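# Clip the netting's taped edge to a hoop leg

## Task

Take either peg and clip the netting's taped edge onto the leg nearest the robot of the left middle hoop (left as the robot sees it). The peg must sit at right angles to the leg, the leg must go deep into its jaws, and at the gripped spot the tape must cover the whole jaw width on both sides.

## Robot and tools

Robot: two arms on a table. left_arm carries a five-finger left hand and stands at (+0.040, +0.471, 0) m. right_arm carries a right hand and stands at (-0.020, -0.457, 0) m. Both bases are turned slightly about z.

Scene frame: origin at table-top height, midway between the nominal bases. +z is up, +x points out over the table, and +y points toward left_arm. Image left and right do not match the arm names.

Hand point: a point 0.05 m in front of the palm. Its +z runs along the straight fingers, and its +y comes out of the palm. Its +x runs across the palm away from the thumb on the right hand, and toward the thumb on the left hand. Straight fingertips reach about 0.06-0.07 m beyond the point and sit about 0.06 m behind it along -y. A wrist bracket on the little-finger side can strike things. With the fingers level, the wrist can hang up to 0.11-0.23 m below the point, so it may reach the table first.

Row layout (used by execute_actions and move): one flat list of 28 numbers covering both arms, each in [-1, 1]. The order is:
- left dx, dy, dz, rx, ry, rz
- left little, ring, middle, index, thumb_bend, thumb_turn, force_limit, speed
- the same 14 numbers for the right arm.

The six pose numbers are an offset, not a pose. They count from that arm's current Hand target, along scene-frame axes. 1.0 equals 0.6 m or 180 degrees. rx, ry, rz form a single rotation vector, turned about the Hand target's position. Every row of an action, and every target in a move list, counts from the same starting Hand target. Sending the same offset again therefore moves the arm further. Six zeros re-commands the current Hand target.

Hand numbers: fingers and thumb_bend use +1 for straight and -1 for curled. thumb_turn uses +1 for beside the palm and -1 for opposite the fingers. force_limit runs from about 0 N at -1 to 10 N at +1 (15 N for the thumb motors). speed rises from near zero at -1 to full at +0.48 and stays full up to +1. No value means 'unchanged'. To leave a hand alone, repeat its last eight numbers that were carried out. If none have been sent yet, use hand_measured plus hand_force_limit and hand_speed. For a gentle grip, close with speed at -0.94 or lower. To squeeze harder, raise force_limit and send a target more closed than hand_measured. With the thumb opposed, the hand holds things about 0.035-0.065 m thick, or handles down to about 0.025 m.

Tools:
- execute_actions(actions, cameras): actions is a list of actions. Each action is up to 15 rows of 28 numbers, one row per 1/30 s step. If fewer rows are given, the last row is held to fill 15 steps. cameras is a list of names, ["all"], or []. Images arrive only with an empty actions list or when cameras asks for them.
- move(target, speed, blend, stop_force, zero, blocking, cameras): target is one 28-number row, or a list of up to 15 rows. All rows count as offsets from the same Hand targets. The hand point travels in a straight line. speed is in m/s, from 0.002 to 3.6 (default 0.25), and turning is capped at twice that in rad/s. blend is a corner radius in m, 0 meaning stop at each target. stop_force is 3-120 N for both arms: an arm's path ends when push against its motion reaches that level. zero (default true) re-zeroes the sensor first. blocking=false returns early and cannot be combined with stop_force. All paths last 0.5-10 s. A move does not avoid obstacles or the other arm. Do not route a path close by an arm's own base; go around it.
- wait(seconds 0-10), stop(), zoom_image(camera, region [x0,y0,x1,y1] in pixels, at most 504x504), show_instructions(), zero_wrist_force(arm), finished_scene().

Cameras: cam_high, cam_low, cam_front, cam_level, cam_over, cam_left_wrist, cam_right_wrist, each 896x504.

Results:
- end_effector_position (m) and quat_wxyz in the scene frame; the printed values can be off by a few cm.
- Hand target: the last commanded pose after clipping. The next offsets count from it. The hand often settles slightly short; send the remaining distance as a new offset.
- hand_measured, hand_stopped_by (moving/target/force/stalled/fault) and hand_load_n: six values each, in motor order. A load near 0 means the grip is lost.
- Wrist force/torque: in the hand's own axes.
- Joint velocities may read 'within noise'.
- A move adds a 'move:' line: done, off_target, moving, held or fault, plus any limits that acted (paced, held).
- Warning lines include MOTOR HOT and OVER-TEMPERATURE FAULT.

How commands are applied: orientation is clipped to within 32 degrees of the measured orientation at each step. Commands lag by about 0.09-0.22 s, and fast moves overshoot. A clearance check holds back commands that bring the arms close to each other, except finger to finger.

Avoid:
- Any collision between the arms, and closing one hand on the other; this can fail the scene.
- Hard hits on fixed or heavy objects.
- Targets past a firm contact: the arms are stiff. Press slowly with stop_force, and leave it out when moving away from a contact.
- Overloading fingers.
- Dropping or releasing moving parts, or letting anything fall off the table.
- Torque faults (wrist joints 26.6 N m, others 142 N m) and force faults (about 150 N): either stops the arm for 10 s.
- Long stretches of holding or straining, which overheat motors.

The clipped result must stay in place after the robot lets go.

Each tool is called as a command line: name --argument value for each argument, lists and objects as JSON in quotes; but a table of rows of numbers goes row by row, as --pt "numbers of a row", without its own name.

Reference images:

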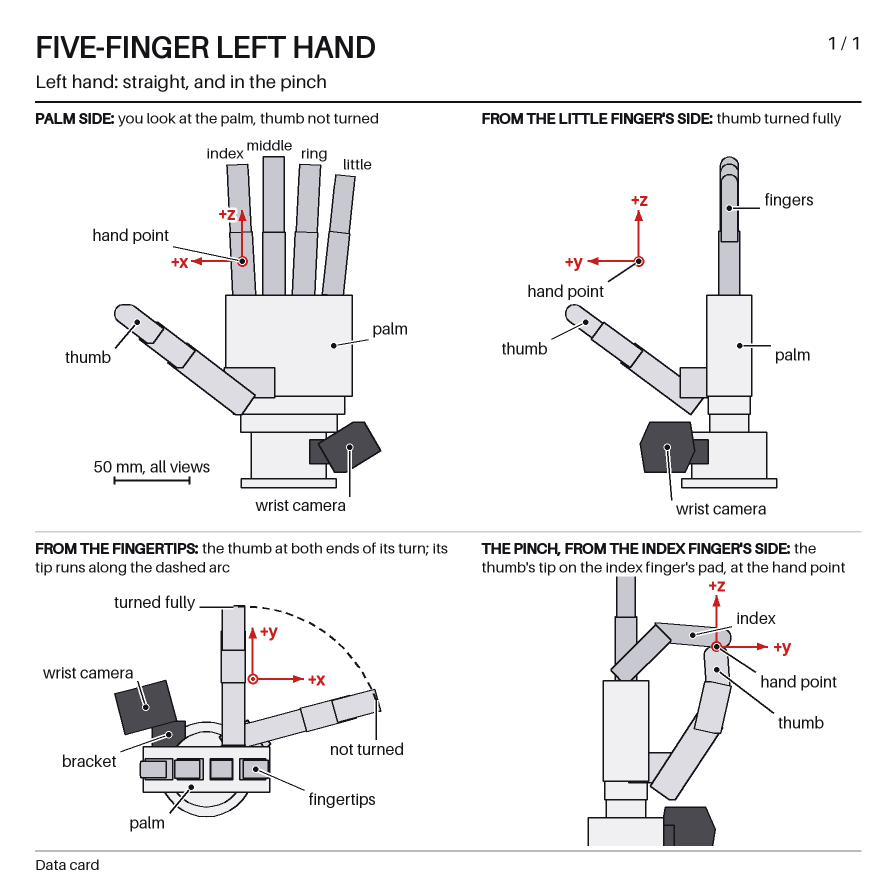

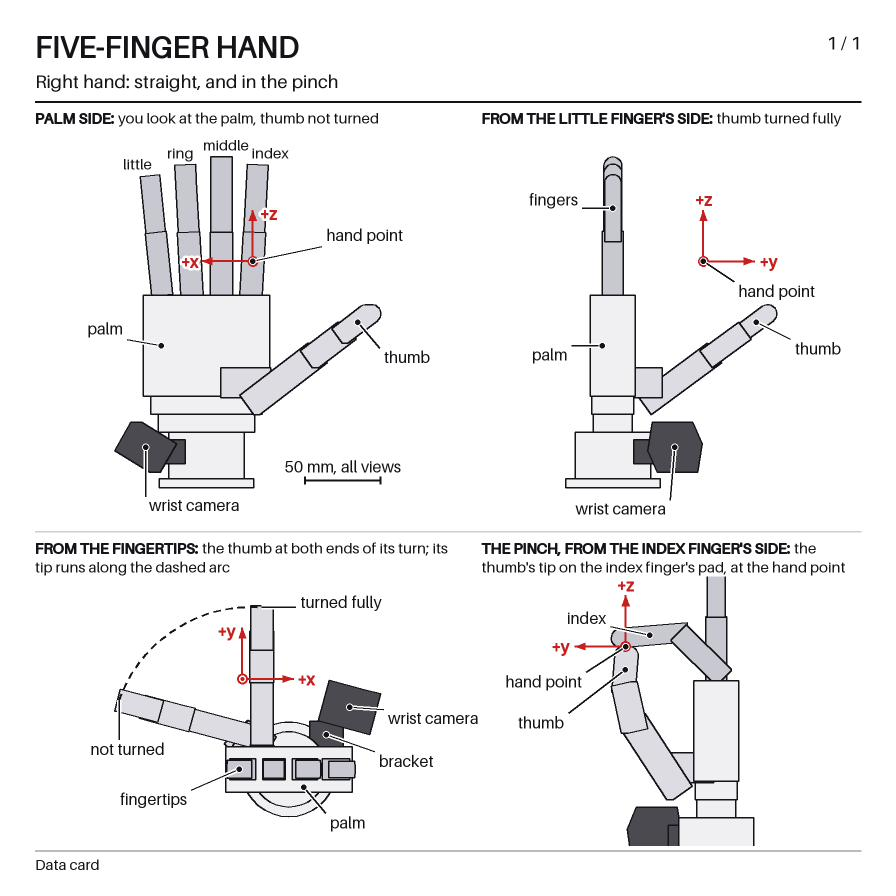

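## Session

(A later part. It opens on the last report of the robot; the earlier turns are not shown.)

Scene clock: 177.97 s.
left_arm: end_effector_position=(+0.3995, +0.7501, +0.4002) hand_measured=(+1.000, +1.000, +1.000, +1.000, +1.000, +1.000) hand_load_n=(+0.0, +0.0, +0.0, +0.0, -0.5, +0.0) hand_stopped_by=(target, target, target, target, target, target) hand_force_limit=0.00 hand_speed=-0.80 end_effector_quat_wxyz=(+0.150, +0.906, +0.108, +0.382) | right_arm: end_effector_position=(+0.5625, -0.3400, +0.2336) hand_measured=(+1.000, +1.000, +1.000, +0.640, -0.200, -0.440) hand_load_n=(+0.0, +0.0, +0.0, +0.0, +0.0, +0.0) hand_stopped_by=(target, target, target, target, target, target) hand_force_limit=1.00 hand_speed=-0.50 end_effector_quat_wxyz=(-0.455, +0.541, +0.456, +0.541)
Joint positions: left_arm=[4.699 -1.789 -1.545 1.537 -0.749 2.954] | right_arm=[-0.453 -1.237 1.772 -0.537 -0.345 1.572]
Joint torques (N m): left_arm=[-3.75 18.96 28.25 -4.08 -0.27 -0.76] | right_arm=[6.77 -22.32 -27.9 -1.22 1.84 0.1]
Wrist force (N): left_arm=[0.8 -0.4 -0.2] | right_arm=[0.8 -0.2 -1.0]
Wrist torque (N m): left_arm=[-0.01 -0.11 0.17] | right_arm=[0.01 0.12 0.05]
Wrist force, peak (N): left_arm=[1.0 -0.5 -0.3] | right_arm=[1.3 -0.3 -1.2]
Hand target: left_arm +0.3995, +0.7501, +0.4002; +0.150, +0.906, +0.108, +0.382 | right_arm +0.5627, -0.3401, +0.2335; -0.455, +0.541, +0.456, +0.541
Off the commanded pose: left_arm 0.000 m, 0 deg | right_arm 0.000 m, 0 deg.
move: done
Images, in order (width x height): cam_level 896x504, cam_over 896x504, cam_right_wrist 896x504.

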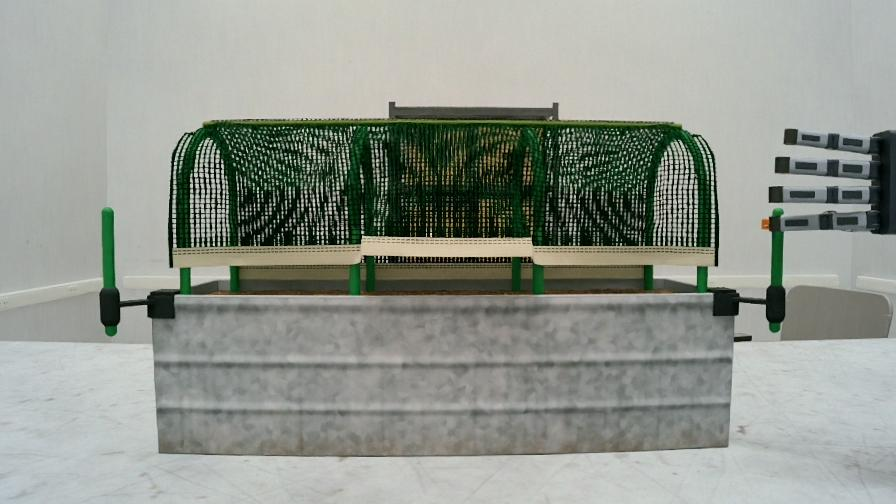

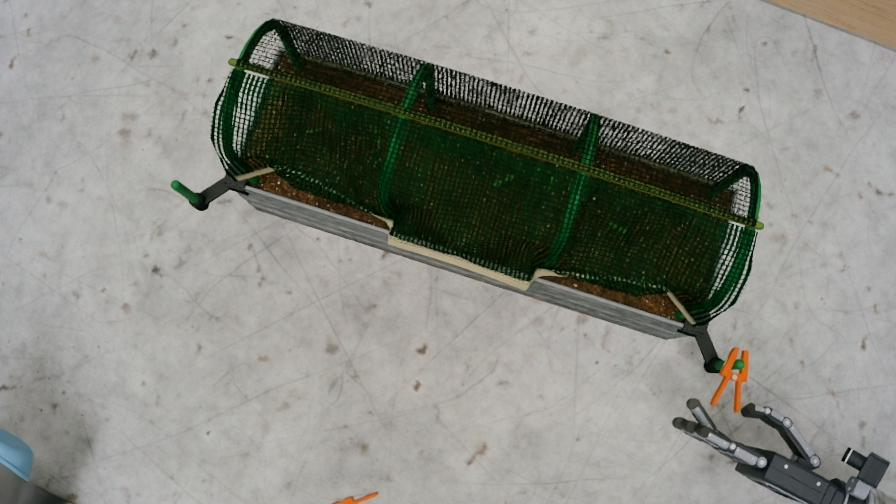

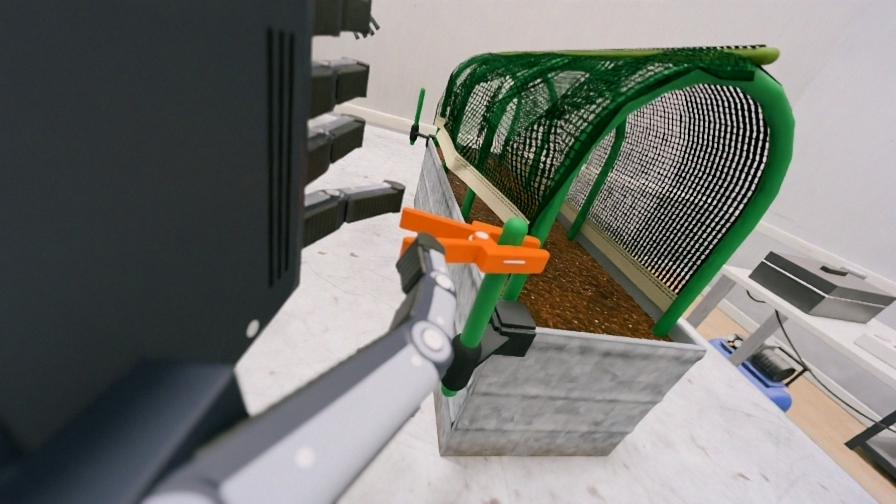

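move --target '[0,0,0,0,0,0,1,1,1,1,1,1,0.0,-0.8,0.0083,0.0037,-0.0015,0,0,0,1,1,1,0.64,-0.2,-0.44,1.0,-0.5]' --speed 0.03 --cameras '["cam_over","cam_right_wrist"]'

zoom_image --camera "cam_over" --region '[670, 335, 770, 435]'

zoom_image --camera "cam_right_wrist" --region '[360, 160, 640, 320]'

Scene clock: 179.67 s.
left_arm: end_effector_position=(+0.3995, +0.7501, +0.4002) hand_measured=(+1.000, +1.000, +1.000, +1.000, +1.000, +1.000) hand_load_n=(+0.0, +0.0, +0.0, +0.0, +0.0, +0.0) hand_stopped_by=(target, target, target, target, target, target) hand_force_limit=0.00 hand_speed=-0.80 end_effector_quat_wxyz=(+0.150, +0.906, +0.108, +0.382) | right_arm: end_effector_position=(+0.5675, -0.3379, +0.2326) hand_measured=(+1.000, +1.000, +1.000, +0.640, -0.200, -0.440) hand_load_n=(+0.0, +0.0, +0.0, +0.0, +0.0, +0.0) hand_stopped_by=(target, target, target, target, target, target) hand_force_limit=1.00 hand_speed=-0.50 end_effector_quat_wxyz=(-0.455, +0.541, +0.456, +0.541)
Joint positions: left_arm=[4.699 -1.789 -1.545 1.537 -0.749 2.954] | right_arm=[-0.444 -1.227 1.76 -0.536 -0.336 1.572]
Joint torques (N m): left_arm=[-3.87 20.83 29.19 -3.96 -0.12 -0.67] | right_arm=[6.97 -21.24 -28.82 1.96 2.13 0.69]
Wrist force (N): left_arm=[0.8 -0.3 0.0] | right_arm=[0.9 -0.4 -1.0]
Wrist torque (N m): left_arm=[-0.01 -0.10 0.17] | right_arm=[-0.01 0.11 0.04]
Wrist force, peak (N): left_arm=[1.1 -0.4 -0.2] | right_arm=[0.9 -0.6 -1.2]
Hand target: left_arm +0.3995, +0.7501, +0.4002; +0.150, +0.906, +0.108, +0.382 | right_arm +0.5676, -0.3379, +0.2326; -0.455, +0.541, +0.456, +0.541
Off the commanded pose: left_arm 0.000 m, 0 deg | right_arm 0.000 m, 0 deg.
move: done
Images, in order (width x height): cam_over 896x504, cam_right_wrist 896x504.

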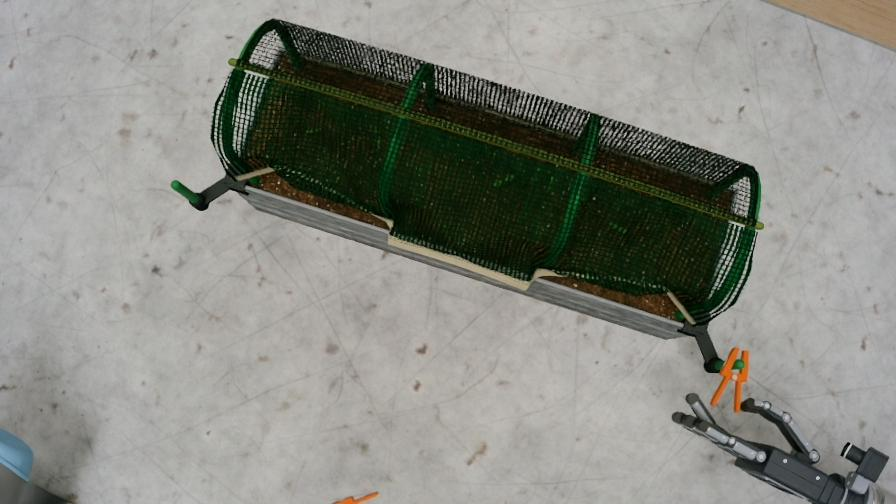

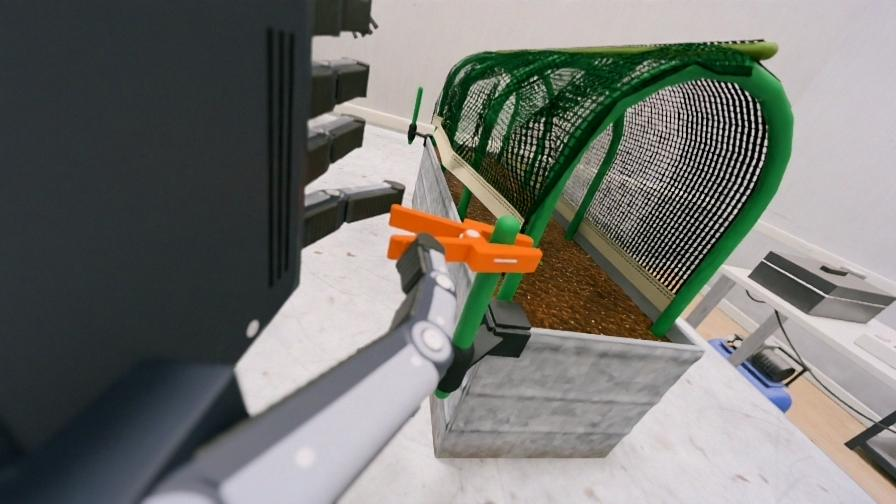

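Scaled by 5.040 from the camera's 896x504 image, which has a finer 1280x720 frame.

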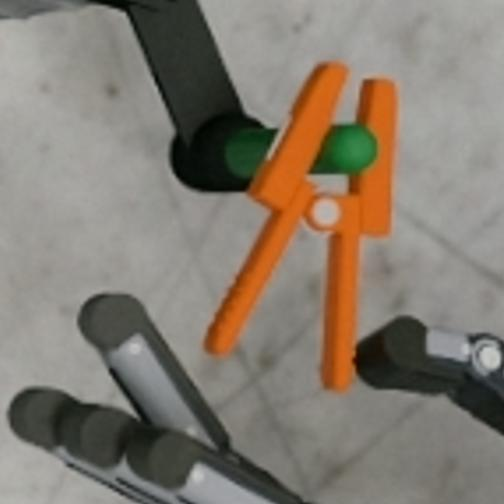

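Scaled by 1.800 from the camera's 896x504 image, which has a finer 1280x720 frame.

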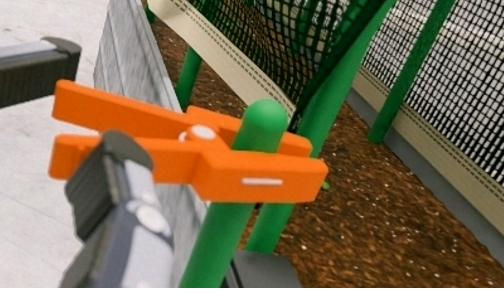

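move --target '[0,0,0,0,0,0,1,1,1,1,1,1,0.0,-0.8,0,0,0,0,0,0,1,1,1,0.45,-0.2,-0.44,1.0,-0.7]' --speed 0.03 --cameras '["cam_over","cam_right_wrist"]'

zoom_image --camera "cam_over" --region '[670, 335, 770, 435]'

zoom_image --camera "cam_right_wrist" --region '[360, 160, 640, 320]'

Scene clock: 180.43 s.
left_arm: end_effector_position=(+0.3995, +0.7501, +0.4002) hand_measured=(+1.000, +1.000, +1.000, +1.000, +1.000, +1.000) hand_load_n=(+0.0, +0.0, +0.0, +0.0, +0.0, +0.0) hand_stopped_by=(target, target, target, target, target, target) hand_force_limit=0.00 hand_speed=-0.80 end_effector_quat_wxyz=(+0.150, +0.906, +0.108, +0.382) | right_arm: end_effector_position=(+0.5676, -0.3379, +0.2326) hand_measured=(+1.000, +1.000, +1.000, +0.450, -0.200, -0.440) hand_load_n=(+0.0, +0.0, +0.0, +1.5, +0.0, +0.0) hand_stopped_by=(target, target, target, target, target, target) hand_force_limit=1.00 hand_speed=-0.70 end_effector_quat_wxyz=(-0.455, +0.541, +0.456, +0.541)
Joint positions: left_arm=[4.699 -1.789 -1.545 1.537 -0.749 2.954] | right_arm=[-0.444 -1.226 1.76 -0.535 -0.336 1.572]
Joint torques (N m): left_arm=[-4.4 19.03 27.76 -3.74 -0.12 -0.97] | right_arm=[4.97 -22.66 -29.06 1.1 1.59 -0.54]
Wrist force (N): left_arm=[0.9 -0.2 0.1] | right_arm=[0.6 -2.1 -0.7]
Wrist torque (N m): left_arm=[0.00 -0.12 0.17] | right_arm=[-0.01 0.14 0.03]
Wrist force, peak (N): left_arm=[1.1 -0.3 -0.1] | right_arm=[0.6 -2.1 -0.7]
Hand target: left_arm +0.3995, +0.7501, +0.4002; +0.150, +0.906, +0.108, +0.382 | right_arm +0.5676, -0.3379, +0.2326; -0.455, +0.541, +0.456, +0.541
Off the commanded pose: left_arm 0.000 m, 0 deg | right_arm 0.000 m, 0 deg.
move: done
Images, in order (width x height): cam_over 896x504, cam_right_wrist 896x504.

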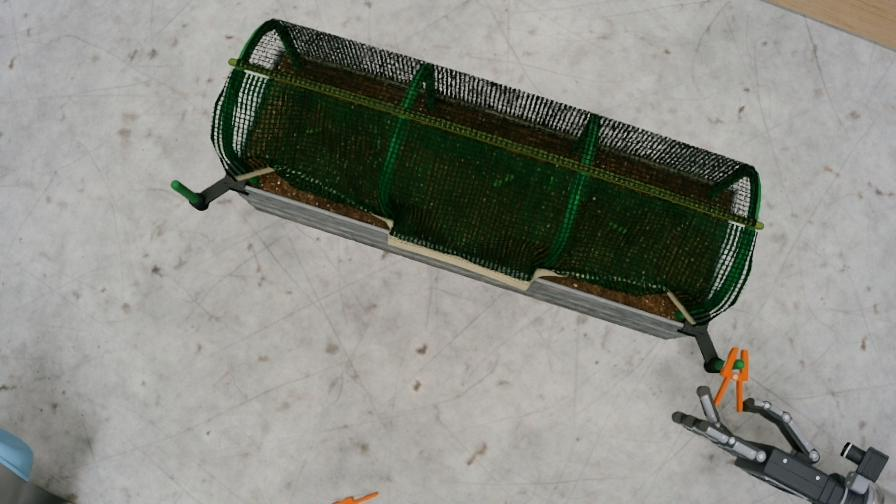

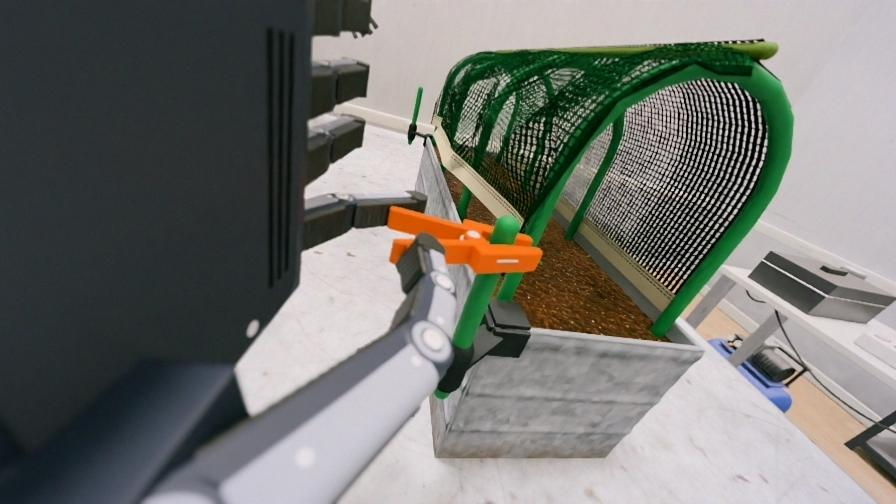

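Scaled by 5.040 from the camera's 896x504 image, which has a finer 1280x720 frame.

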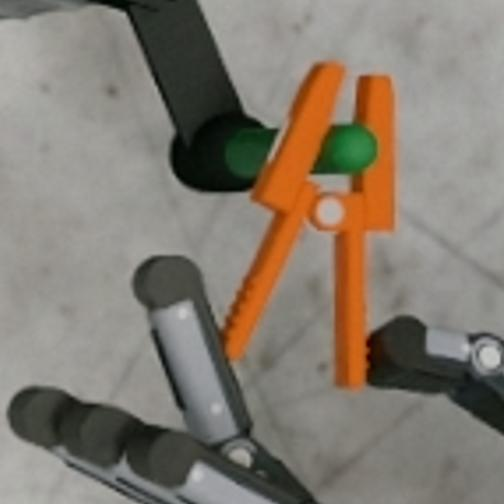

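Scaled by 1.800 from the camera's 896x504 image, which has a finer 1280x720 frame.

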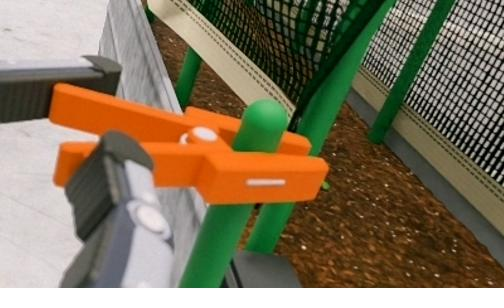

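move --target '[0,0,0,0,0,0,1,1,1,1,1,1,0.0,-0.8,0,0,0,0,0,0,1,1,1,0.28,-0.2,-0.44,1.0,-0.7]' --speed 0.03 --cameras '["cam_over","cam_right_wrist"]'

zoom_image --camera "cam_over" --region '[670, 335, 770, 435]'

zoom_image --camera "cam_right_wrist" --region '[360, 160, 640, 320]'

Scene clock: 181.17 s.
left_arm: end_effector_position=(+0.3995, +0.7501, +0.4002) hand_measured=(+1.000, +1.000, +1.000, +1.000, +1.000, +1.000) hand_load_n=(+0.0, +0.0, +0.0, +0.0, +0.0, +0.0) hand_stopped_by=(target, target, target, target, target, target) hand_force_limit=0.00 hand_speed=-0.80 end_effector_quat_wxyz=(+0.150, +0.906, +0.108, +0.382) | right_arm: end_effector_position=(+0.5676, -0.3379, +0.2326) hand_measured=(+1.000, +1.000, +1.000, +0.346, -0.198, -0.440) hand_load_n=(+0.0, +0.0, +0.0, +10.5, +9.0, -1.0) hand_stopped_by=(target, target, target, force, target, target) hand_force_limit=1.00 hand_speed=-0.70 end_effector_quat_wxyz=(-0.455, +0.541, +0.456, +0.541)
Joint positions: left_arm=[4.699 -1.789 -1.545 1.537 -0.749 2.954] | right_arm=[-0.444 -1.226 1.76 -0.535 -0.336 1.572]
Joint torques (N m): left_arm=[-5.36 20.42 28.11 -3.84 -0.03 -0.49] | right_arm=[2.54 -22.43 -27.72 -0.49 1.17 -0.68]
Wrist force (N): left_arm=[0.6 -0.4 -0.1] | right_arm=[0.6 -0.8 1.9]
Wrist torque (N m): left_arm=[-0.02 -0.08 0.16] | right_arm=[0.08 0.15 0.04]
Wrist force, peak (N): left_arm=[1.0 -0.3 -0.1] | right_arm=[0.8 -2.7 -0.6]
Hand target: left_arm +0.3995, +0.7501, +0.4002; +0.150, +0.906, +0.108, +0.382 | right_arm +0.5676, -0.3379, +0.2326; -0.455, +0.541, +0.456, +0.541
Off the commanded pose: left_arm 0.000 m, 0 deg | right_arm 0.000 m, 0 deg.
move: done
Images, in order (width x height): cam_over 896x504, cam_right_wrist 896x504.

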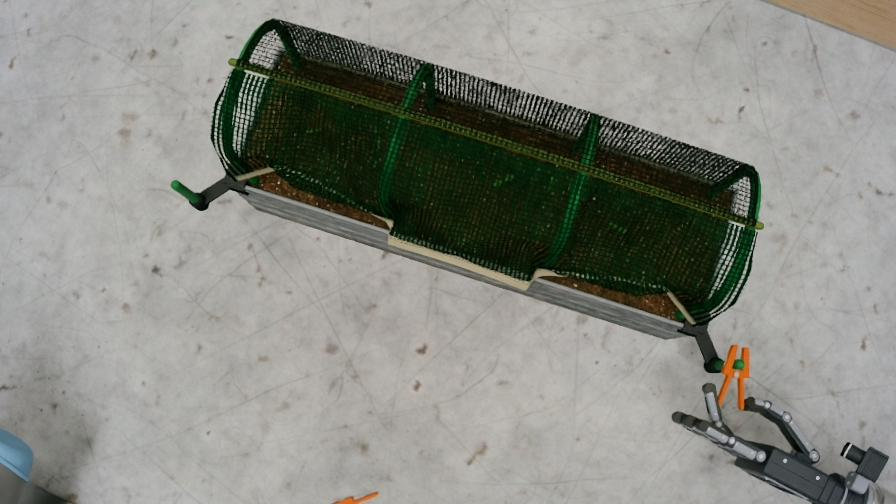

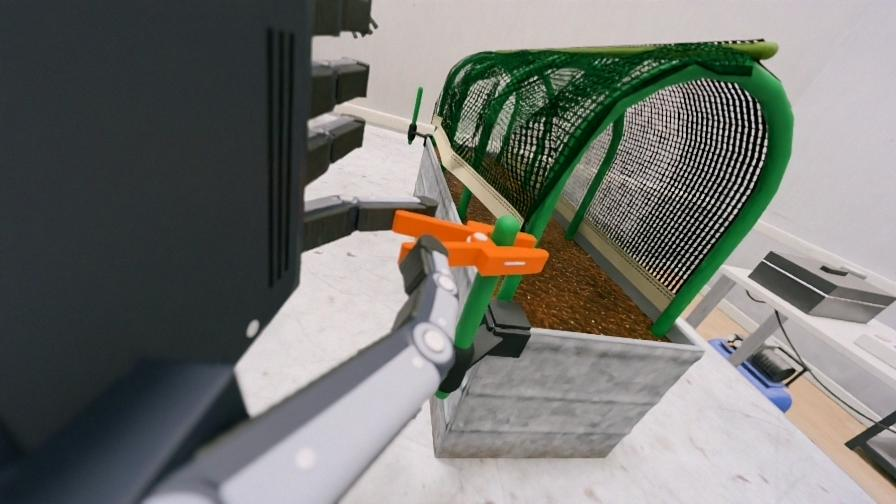

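Scaled by 5.040 from the camera's 896x504 image, which has a finer 1280x720 frame.

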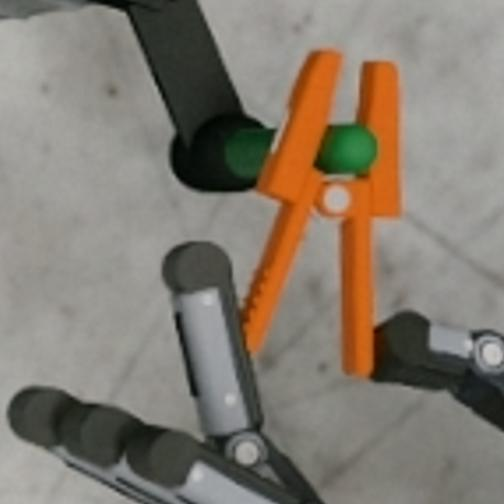

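Scaled by 1.800 from the camera's 896x504 image, which has a finer 1280x720 frame.

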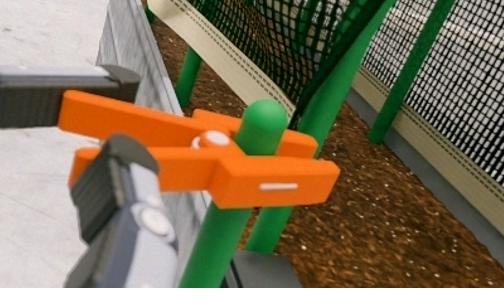

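move --target '[0,0,0,0,0,0,1,1,1,1,1,1,0.0,-0.8,0.0033,0.0005,0,0,0,0,1,1,1,0.28,-0.23,-0.44,1.0,-0.7]' --speed 0.02 --cameras '["cam_over","cam_right_wrist"]'

zoom_image --camera "cam_over" --region '[690, 335, 770, 415]'

Scene clock: 182.80 s.
left_arm: end_effector_position=(+0.3995, +0.7501, +0.4002) hand_measured=(+1.000, +1.000, +1.000, +1.000, +1.000, +1.000) hand_load_n=(+0.0, +0.0, +0.0, +0.0, +0.0, +0.0) hand_stopped_by=(target, target, target, target, target, target) hand_force_limit=0.00 hand_speed=-0.80 end_effector_quat_wxyz=(+0.150, +0.906, +0.108, +0.382) | right_arm: end_effector_position=(+0.5695, -0.3376, +0.2326) hand_measured=(+1.000, +1.000, +1.000, +0.346, -0.224, -0.440) hand_load_n=(+0.0, +0.0, +0.0, +12.0, +6.0, -0.5) hand_stopped_by=(target, target, target, force, target, target) hand_force_limit=1.00 hand_speed=-0.70 end_effector_quat_wxyz=(-0.455, +0.541, +0.456, +0.541)
Joint positions: left_arm=[4.699 -1.789 -1.545 1.537 -0.749 2.954] | right_arm=[-0.441 -1.223 1.754 -0.534 -0.334 1.572]
Joint torques (N m): left_arm=[-4 19.53 28.99 -3.94 0.03 -0.91] | right_arm=[4.71 -22.76 -30.94 1.18 3.29 0.7]
Wrist force (N): left_arm=[0.8 -0.3 -0.1] | right_arm=[1.1 -6.4 0.1]
Wrist torque (N m): left_arm=[0.00 -0.11 0.17] | right_arm=[0.13 0.09 0.08]
Wrist force, peak (N): left_arm=[1.0 -0.3 -0.1] | right_arm=[1.1 -6.4 0.1]
Hand target: left_arm +0.3995, +0.7501, +0.4002; +0.150, +0.906, +0.108, +0.382 | right_arm +0.5696, -0.3376, +0.2326; -0.455, +0.541, +0.456, +0.541
Off the commanded pose: left_arm 0.000 m, 0 deg | right_arm 0.000 m, 0 deg.
move: done
Images, in order (width x height): cam_over 896x504, cam_right_wrist 896x504.

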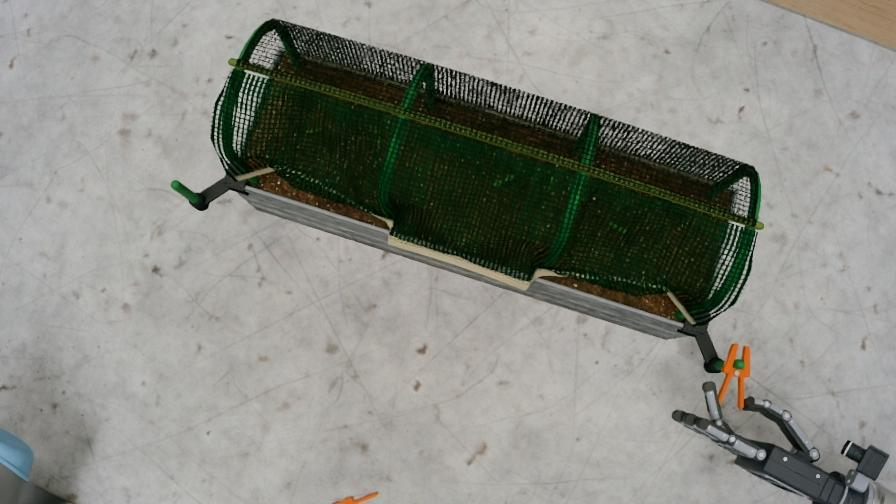

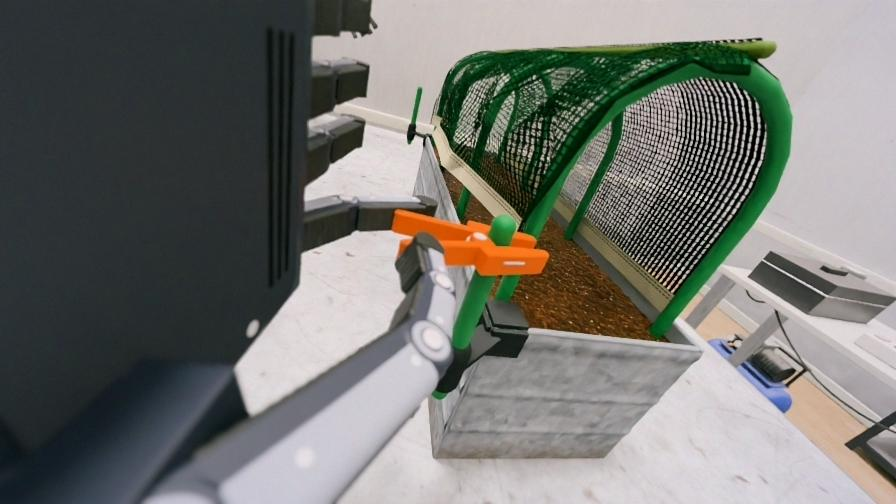

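Scaled by 6.300 from the camera's 896x504 image, which has a finer 1280x720 frame.

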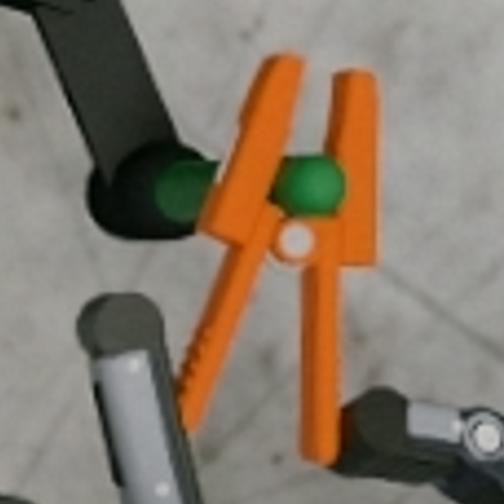

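move --target '[0,0,0,0,0,0,1,1,1,1,1,1,0.0,-0.8,0.0037,0.0006,0,0,0,0,1,1,1,0.28,-0.255,-0.44,1.0,-0.7]' --speed 0.02 --cameras '["cam_over"]'

zoom_image --camera "cam_over" --region '[690, 335, 770, 415]'

Scene clock: 183.73 s.
left_arm: end_effector_position=(+0.3995, +0.7501, +0.4002) hand_measured=(+1.000, +1.000, +1.000, +1.000, +1.000, +1.000) hand_load_n=(+0.0, +0.0, +0.5, +0.0, +0.0, +0.0) hand_stopped_by=(target, target, target, target, target, target) hand_force_limit=0.00 hand_speed=-0.80 end_effector_quat_wxyz=(+0.150, +0.906, +0.108, +0.382) | right_arm: end_effector_position=(+0.5717, -0.3372, +0.2326) hand_measured=(+1.000, +1.000, +1.000, +0.346, -0.248, -0.440) hand_load_n=(+0.0, +0.0, +0.0, +19.0, +2.5, +0.0) hand_stopped_by=(target, target, target, force, target, target) hand_force_limit=1.00 hand_speed=-0.70 end_effector_quat_wxyz=(-0.455, +0.541, +0.456, +0.541)
Joint positions: left_arm=[4.699 -1.789 -1.545 1.537 -0.749 2.954] | right_arm=[-0.439 -1.218 1.748 -0.532 -0.331 1.572]
Joint torques (N m): left_arm=[-3.72 20.51 27.18 -3.98 -0.02 -0.89] | right_arm=[0.79 -21.03 -35.75 -0.83 7.13 0.59]
Wrist force (N): left_arm=[0.9 -0.3 0.0] | right_arm=[1.1 -22.4 -1.8]
Wrist torque (N m): left_arm=[-0.02 -0.13 0.18] | right_arm=[0.42 0.12 0.08]
Wrist force, peak (N): left_arm=[1.0 -0.5 -0.1] | right_arm=[1.1 -22.4 -1.8]
Hand target: left_arm +0.3995, +0.7501, +0.4002; +0.150, +0.906, +0.108, +0.382 | right_arm +0.5718, -0.3372, +0.2326; -0.455, +0.541, +0.456, +0.541
Off the commanded pose: left_arm 0.000 m, 0 deg | right_arm 0.000 m, 0 deg.
move: done
Images, in order (width x height): cam_over 896x504.

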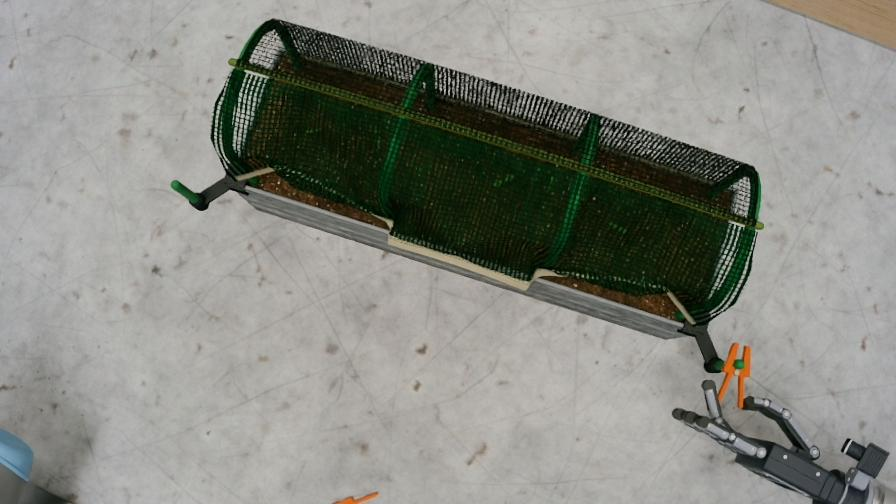

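Scaled by 6.300 from the camera's 896x504 image, which has a finer 1280x720 frame.

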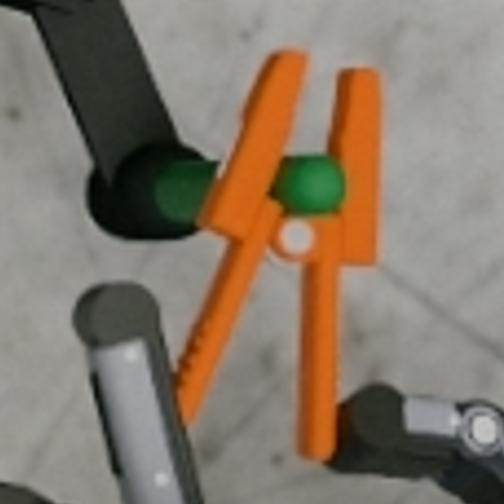

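move --target '[0,0,0,0,0,0,1,1,1,1,1,1,0.0,-0.8,-0.0037,-0.0006,0,0,0,0,1,1,1,0.55,-0.05,-0.44,1.0,-0.5]' --speed 0.02

move --target '[0,0,0,0,0,0,1,1,1,1,1,1,0.0,-0.8,0.012,-0.0039,0,0,0,0,1,1,1,0.55,-0.05,-0.44,1.0,-0.5]' --speed 0.03 --cameras '["cam_over","cam_right_wrist"]'

zoom_image --camera "cam_over" --region '[685, 335, 770, 420]'

zoom_image --camera "cam_right_wrist" --region '[360, 160, 640, 320]'

Scene clock: 189.93 s.
left_arm: end_effector_position=(+0.3995, +0.7501, +0.4002) hand_measured=(+1.000, +1.000, +1.000, +1.000, +1.000, +1.000) hand_load_n=(+0.0, +0.0, +0.0, +0.0, +0.0, +0.0) hand_stopped_by=(target, target, target, target, target, target) hand_force_limit=0.00 hand_speed=-0.80 end_effector_quat_wxyz=(+0.150, +0.906, +0.108, +0.382) | right_arm: end_effector_position=(+0.5698, -0.3376, +0.2326) hand_measured=(+1.000, +1.000, +1.000, +0.550, -0.050, -0.440) hand_load_n=(+0.0, +0.0, +0.0, +0.0, +0.0, +0.0) hand_stopped_by=(target, target, target, target, target, target) hand_force_limit=1.00 hand_speed=-0.50 end_effector_quat_wxyz=(-0.455, +0.541, +0.456, +0.541)
Joint positions: left_arm=[4.699 -1.789 -1.545 1.537 -0.749 2.954] | right_arm=[-0.441 -1.222 1.753 -0.534 -0.333 1.572]
Joint torques (N m): left_arm=[-3.51 20.26 28.36 -4.08 -0.15 -0.86] | right_arm=[-6.15 -40.27 -3.02 -1.27 -1.36 -1.17]
Wrist force (N): left_arm=[0.7 -0.1 -0.1] | right_arm=[1.3 0.1 -0.8]
Wrist torque (N m): left_arm=[0.02 -0.10 0.16] | right_arm=[0.05 0.03 0.07]
Wrist force, peak (N): left_arm=[1.0 -0.4 0.1] | right_arm=[1.4 -23.3 -2.1]
Hand target: left_arm +0.3995, +0.7501, +0.4002; +0.150, +0.906, +0.108, +0.382 | right_arm +0.5696, -0.3376, +0.2326; -0.455, +0.541, +0.456, +0.541
Off the commanded pose: left_arm 0.000 m, 0 deg | right_arm 0.000 m, 0 deg.
move: done

Scene clock: 190.80 s.
left_arm: end_effector_position=(+0.3995, +0.7501, +0.4002) hand_measured=(+1.000, +1.000, +1.000, +1.000, +1.000, +1.000) hand_load_n=(+0.0, +0.0, +0.0, +0.0, +0.0, +0.0) hand_stopped_by=(target, target, target, target, target, target) hand_force_limit=0.00 hand_speed=-0.80 end_effector_quat_wxyz=(+0.150, +0.906, +0.108, +0.382) | right_arm: end_effector_position=(+0.5767, -0.3399, +0.2326) hand_measured=(+1.000, +1.000, +1.000, +0.552, -0.050, -0.440) hand_load_n=(+0.0, +0.0, +0.0, +12.0, +0.0, +0.0) hand_stopped_by=(target, target, target, target, target, target) hand_force_limit=1.00 hand_speed=-0.50 end_effector_quat_wxyz=(-0.455, +0.541, +0.456, +0.541)
Joint positions: left_arm=[4.699 -1.789 -1.545 1.537 -0.749 2.954] | right_arm=[-0.438 -1.207 1.731 -0.527 -0.331 1.572]
Joint torques (N m): left_arm=[-3.55 19.98 28.37 -3.78 -0.06 -0.72] | right_arm=[1.34 -22.17 -33.52 -0.1 5.86 -0.6]
Wrist force (N): left_arm=[0.9 -0.3 -0.1] | right_arm=[1.5 -15.6 1.5]
Wrist torque (N m): left_arm=[0.00 -0.12 0.17] | right_arm=[0.44 0.03 0.10]
Wrist force, peak (N): left_arm=[0.9 -0.4 -0.2] | right_arm=[1.5 -15.6 1.5]
Hand target: left_arm +0.3995, +0.7501, +0.4002; +0.150, +0.906, +0.108, +0.382 | right_arm +0.5768, -0.3399, +0.2326; -0.455, +0.541, +0.456, +0.541
Off the commanded pose: left_arm 0.000 m, 0 deg | right_arm 0.000 m, 0 deg.
move: done
Images, in order (width x height): cam_over 896x504, cam_right_wrist 896x504.

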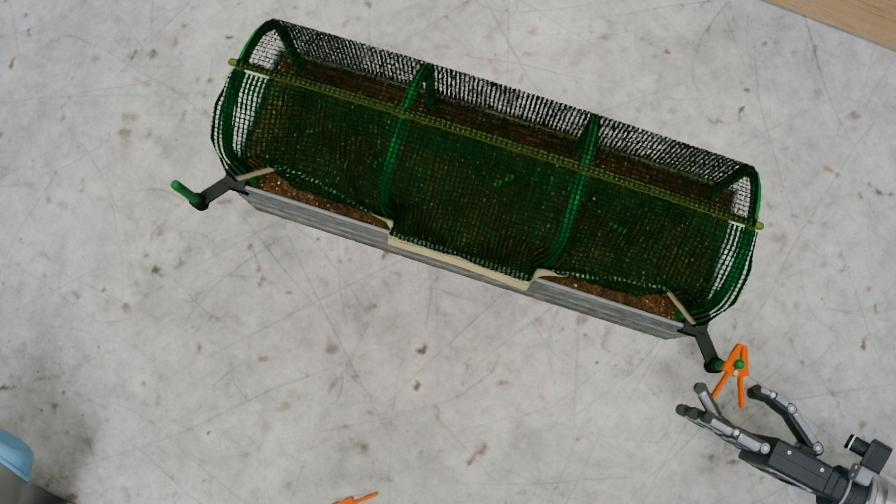

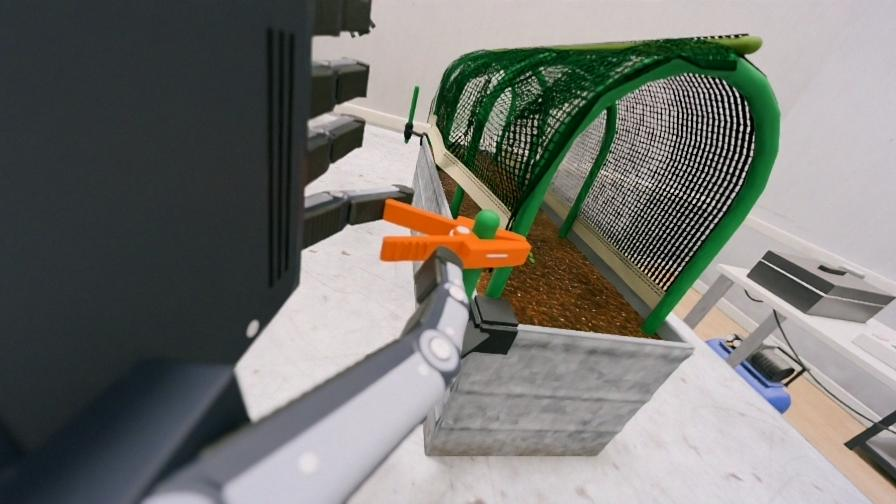

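Scaled by 5.929 from the camera's 896x504 image, which has a finer 1280x720 frame.

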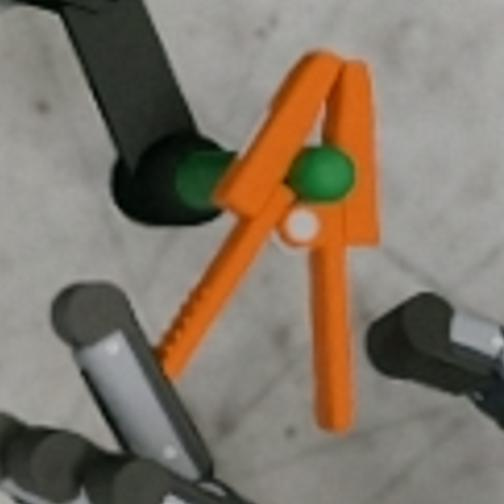

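Scaled by 1.800 from the camera's 896x504 image, which has a finer 1280x720 frame.

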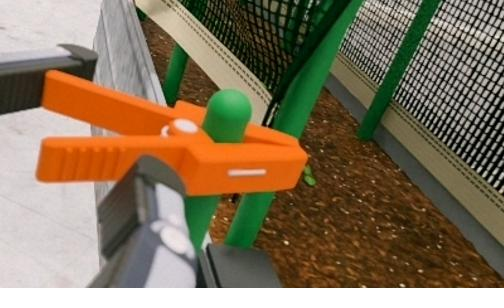

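move --target '[0,0,0,0,0,0,1,1,1,1,1,1,0.0,-0.8,-0.0041,0.0007,0,0,0,0,1,1,1,0.55,-0.05,-0.44,1.0,-0.5]' --speed 0.02 --cameras '["cam_over","cam_right_wrist","cam_level"]'

Scene clock: 192.87 s.
left_arm: end_effector_position=(+0.3995, +0.7501, +0.4002) hand_measured=(+1.000, +1.000, +1.000, +1.000, +1.000, +1.000) hand_load_n=(+0.0, +0.0, +0.0, +0.0, +0.0, +0.0) hand_stopped_by=(target, target, target, target, target, target) hand_force_limit=0.00 hand_speed=-0.80 end_effector_quat_wxyz=(+0.150, +0.906, +0.108, +0.382) | right_arm: end_effector_position=(+0.5745, -0.3395, +0.2326) hand_measured=(+1.000, +1.000, +1.000, +0.550, -0.050, -0.440) hand_load_n=(+0.0, +0.0, +0.0, +2.5, +0.0, +0.0) hand_stopped_by=(target, target, target, target, target, target) hand_force_limit=1.00 hand_speed=-0.50 end_effector_quat_wxyz=(-0.455, +0.541, +0.456, +0.541)
Joint positions: left_arm=[4.699 -1.789 -1.545 1.537 -0.749 2.954] | right_arm=[-0.44 -1.211 1.738 -0.529 -0.332 1.572]
Joint torques (N m): left_arm=[-4.81 20.2 28.63 -3.87 -0.13 -0.62] | right_arm=[-6.6 -40.85 -4.35 -1.63 -0.68 -1.01]
Wrist force (N): left_arm=[0.7 -0.3 -0.1] | right_arm=[1.4 -2.2 -0.1]
Wrist torque (N m): left_arm=[0.00 -0.10 0.17] | right_arm=[0.09 0.02 0.08]
Wrist force, peak (N): left_arm=[1.0 -0.5 -0.1] | right_arm=[1.0 -17.0 2.0]
Hand target: left_arm +0.3995, +0.7501, +0.4002; +0.150, +0.906, +0.108, +0.382 | right_arm +0.5744, -0.3395, +0.2326; -0.455, +0.541, +0.456, +0.541
Off the commanded pose: left_arm 0.000 m, 0 deg | right_arm 0.000 m, 0 deg.
move: done
Images, in order (width x height): cam_level 896x504, cam_over 896x504, cam_right_wrist 896x504.

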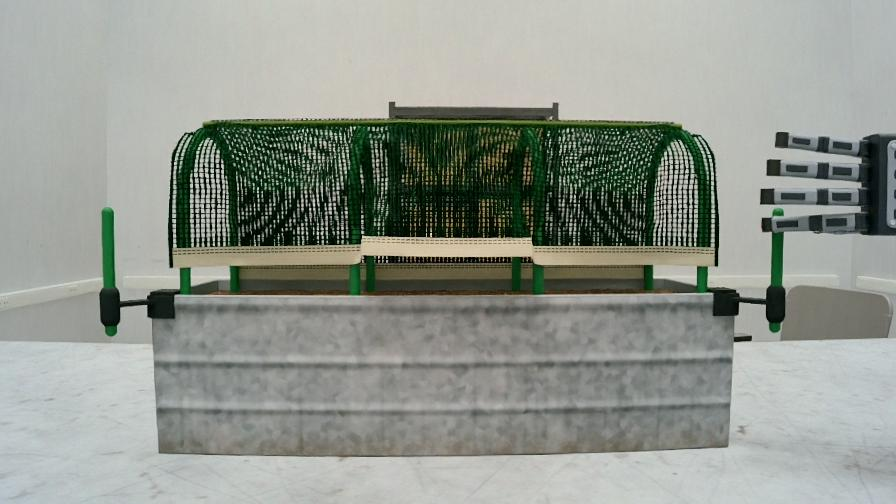

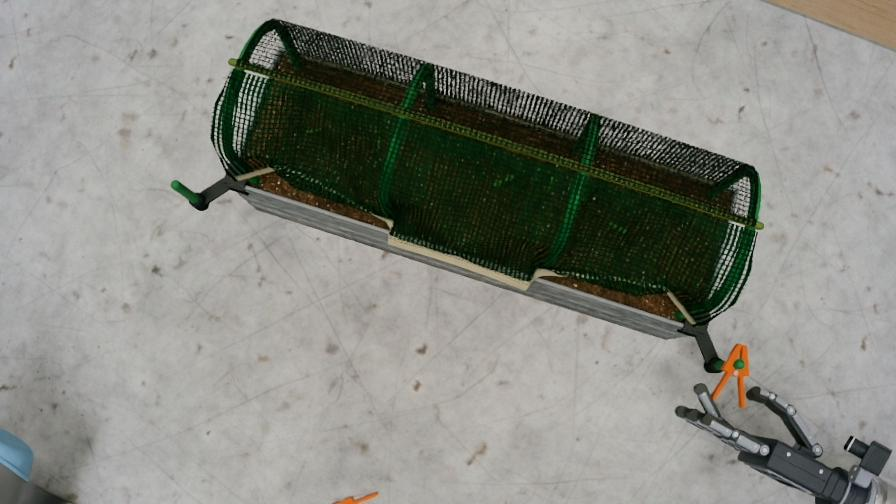

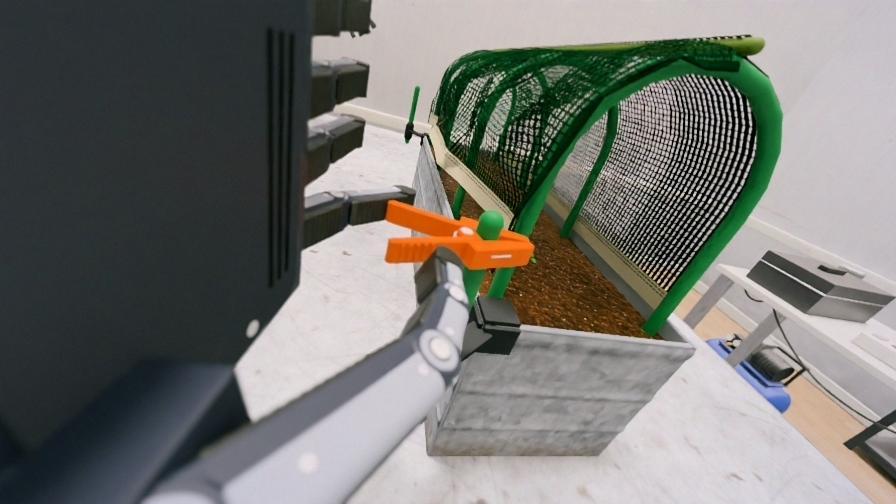

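zoom_image --camera "cam_over" --region '[680, 330, 780, 430]'

zoom_image --camera "cam_right_wrist" --region '[320, 150, 600, 350]'

Scaled by 5.040 from the camera's 896x504 image, which has a finer 1280x720 frame.

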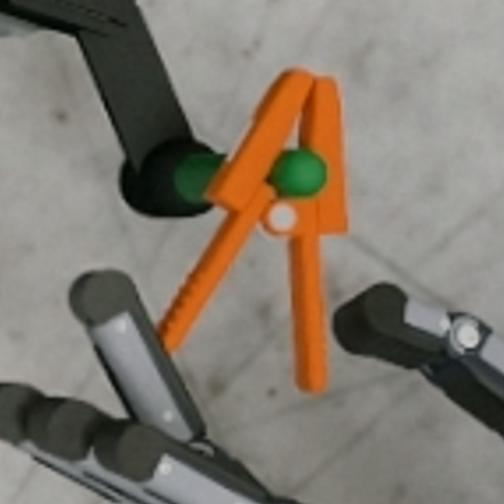

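Scaled by 1.800 from the camera's 896x504 image, which has a finer 1280x720 frame.

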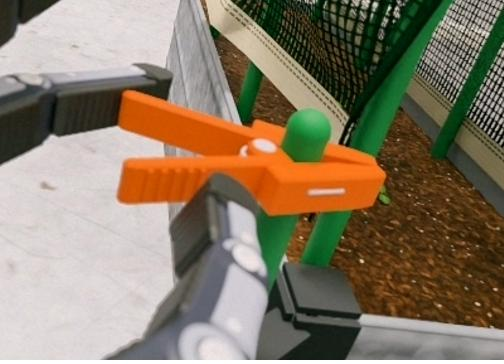

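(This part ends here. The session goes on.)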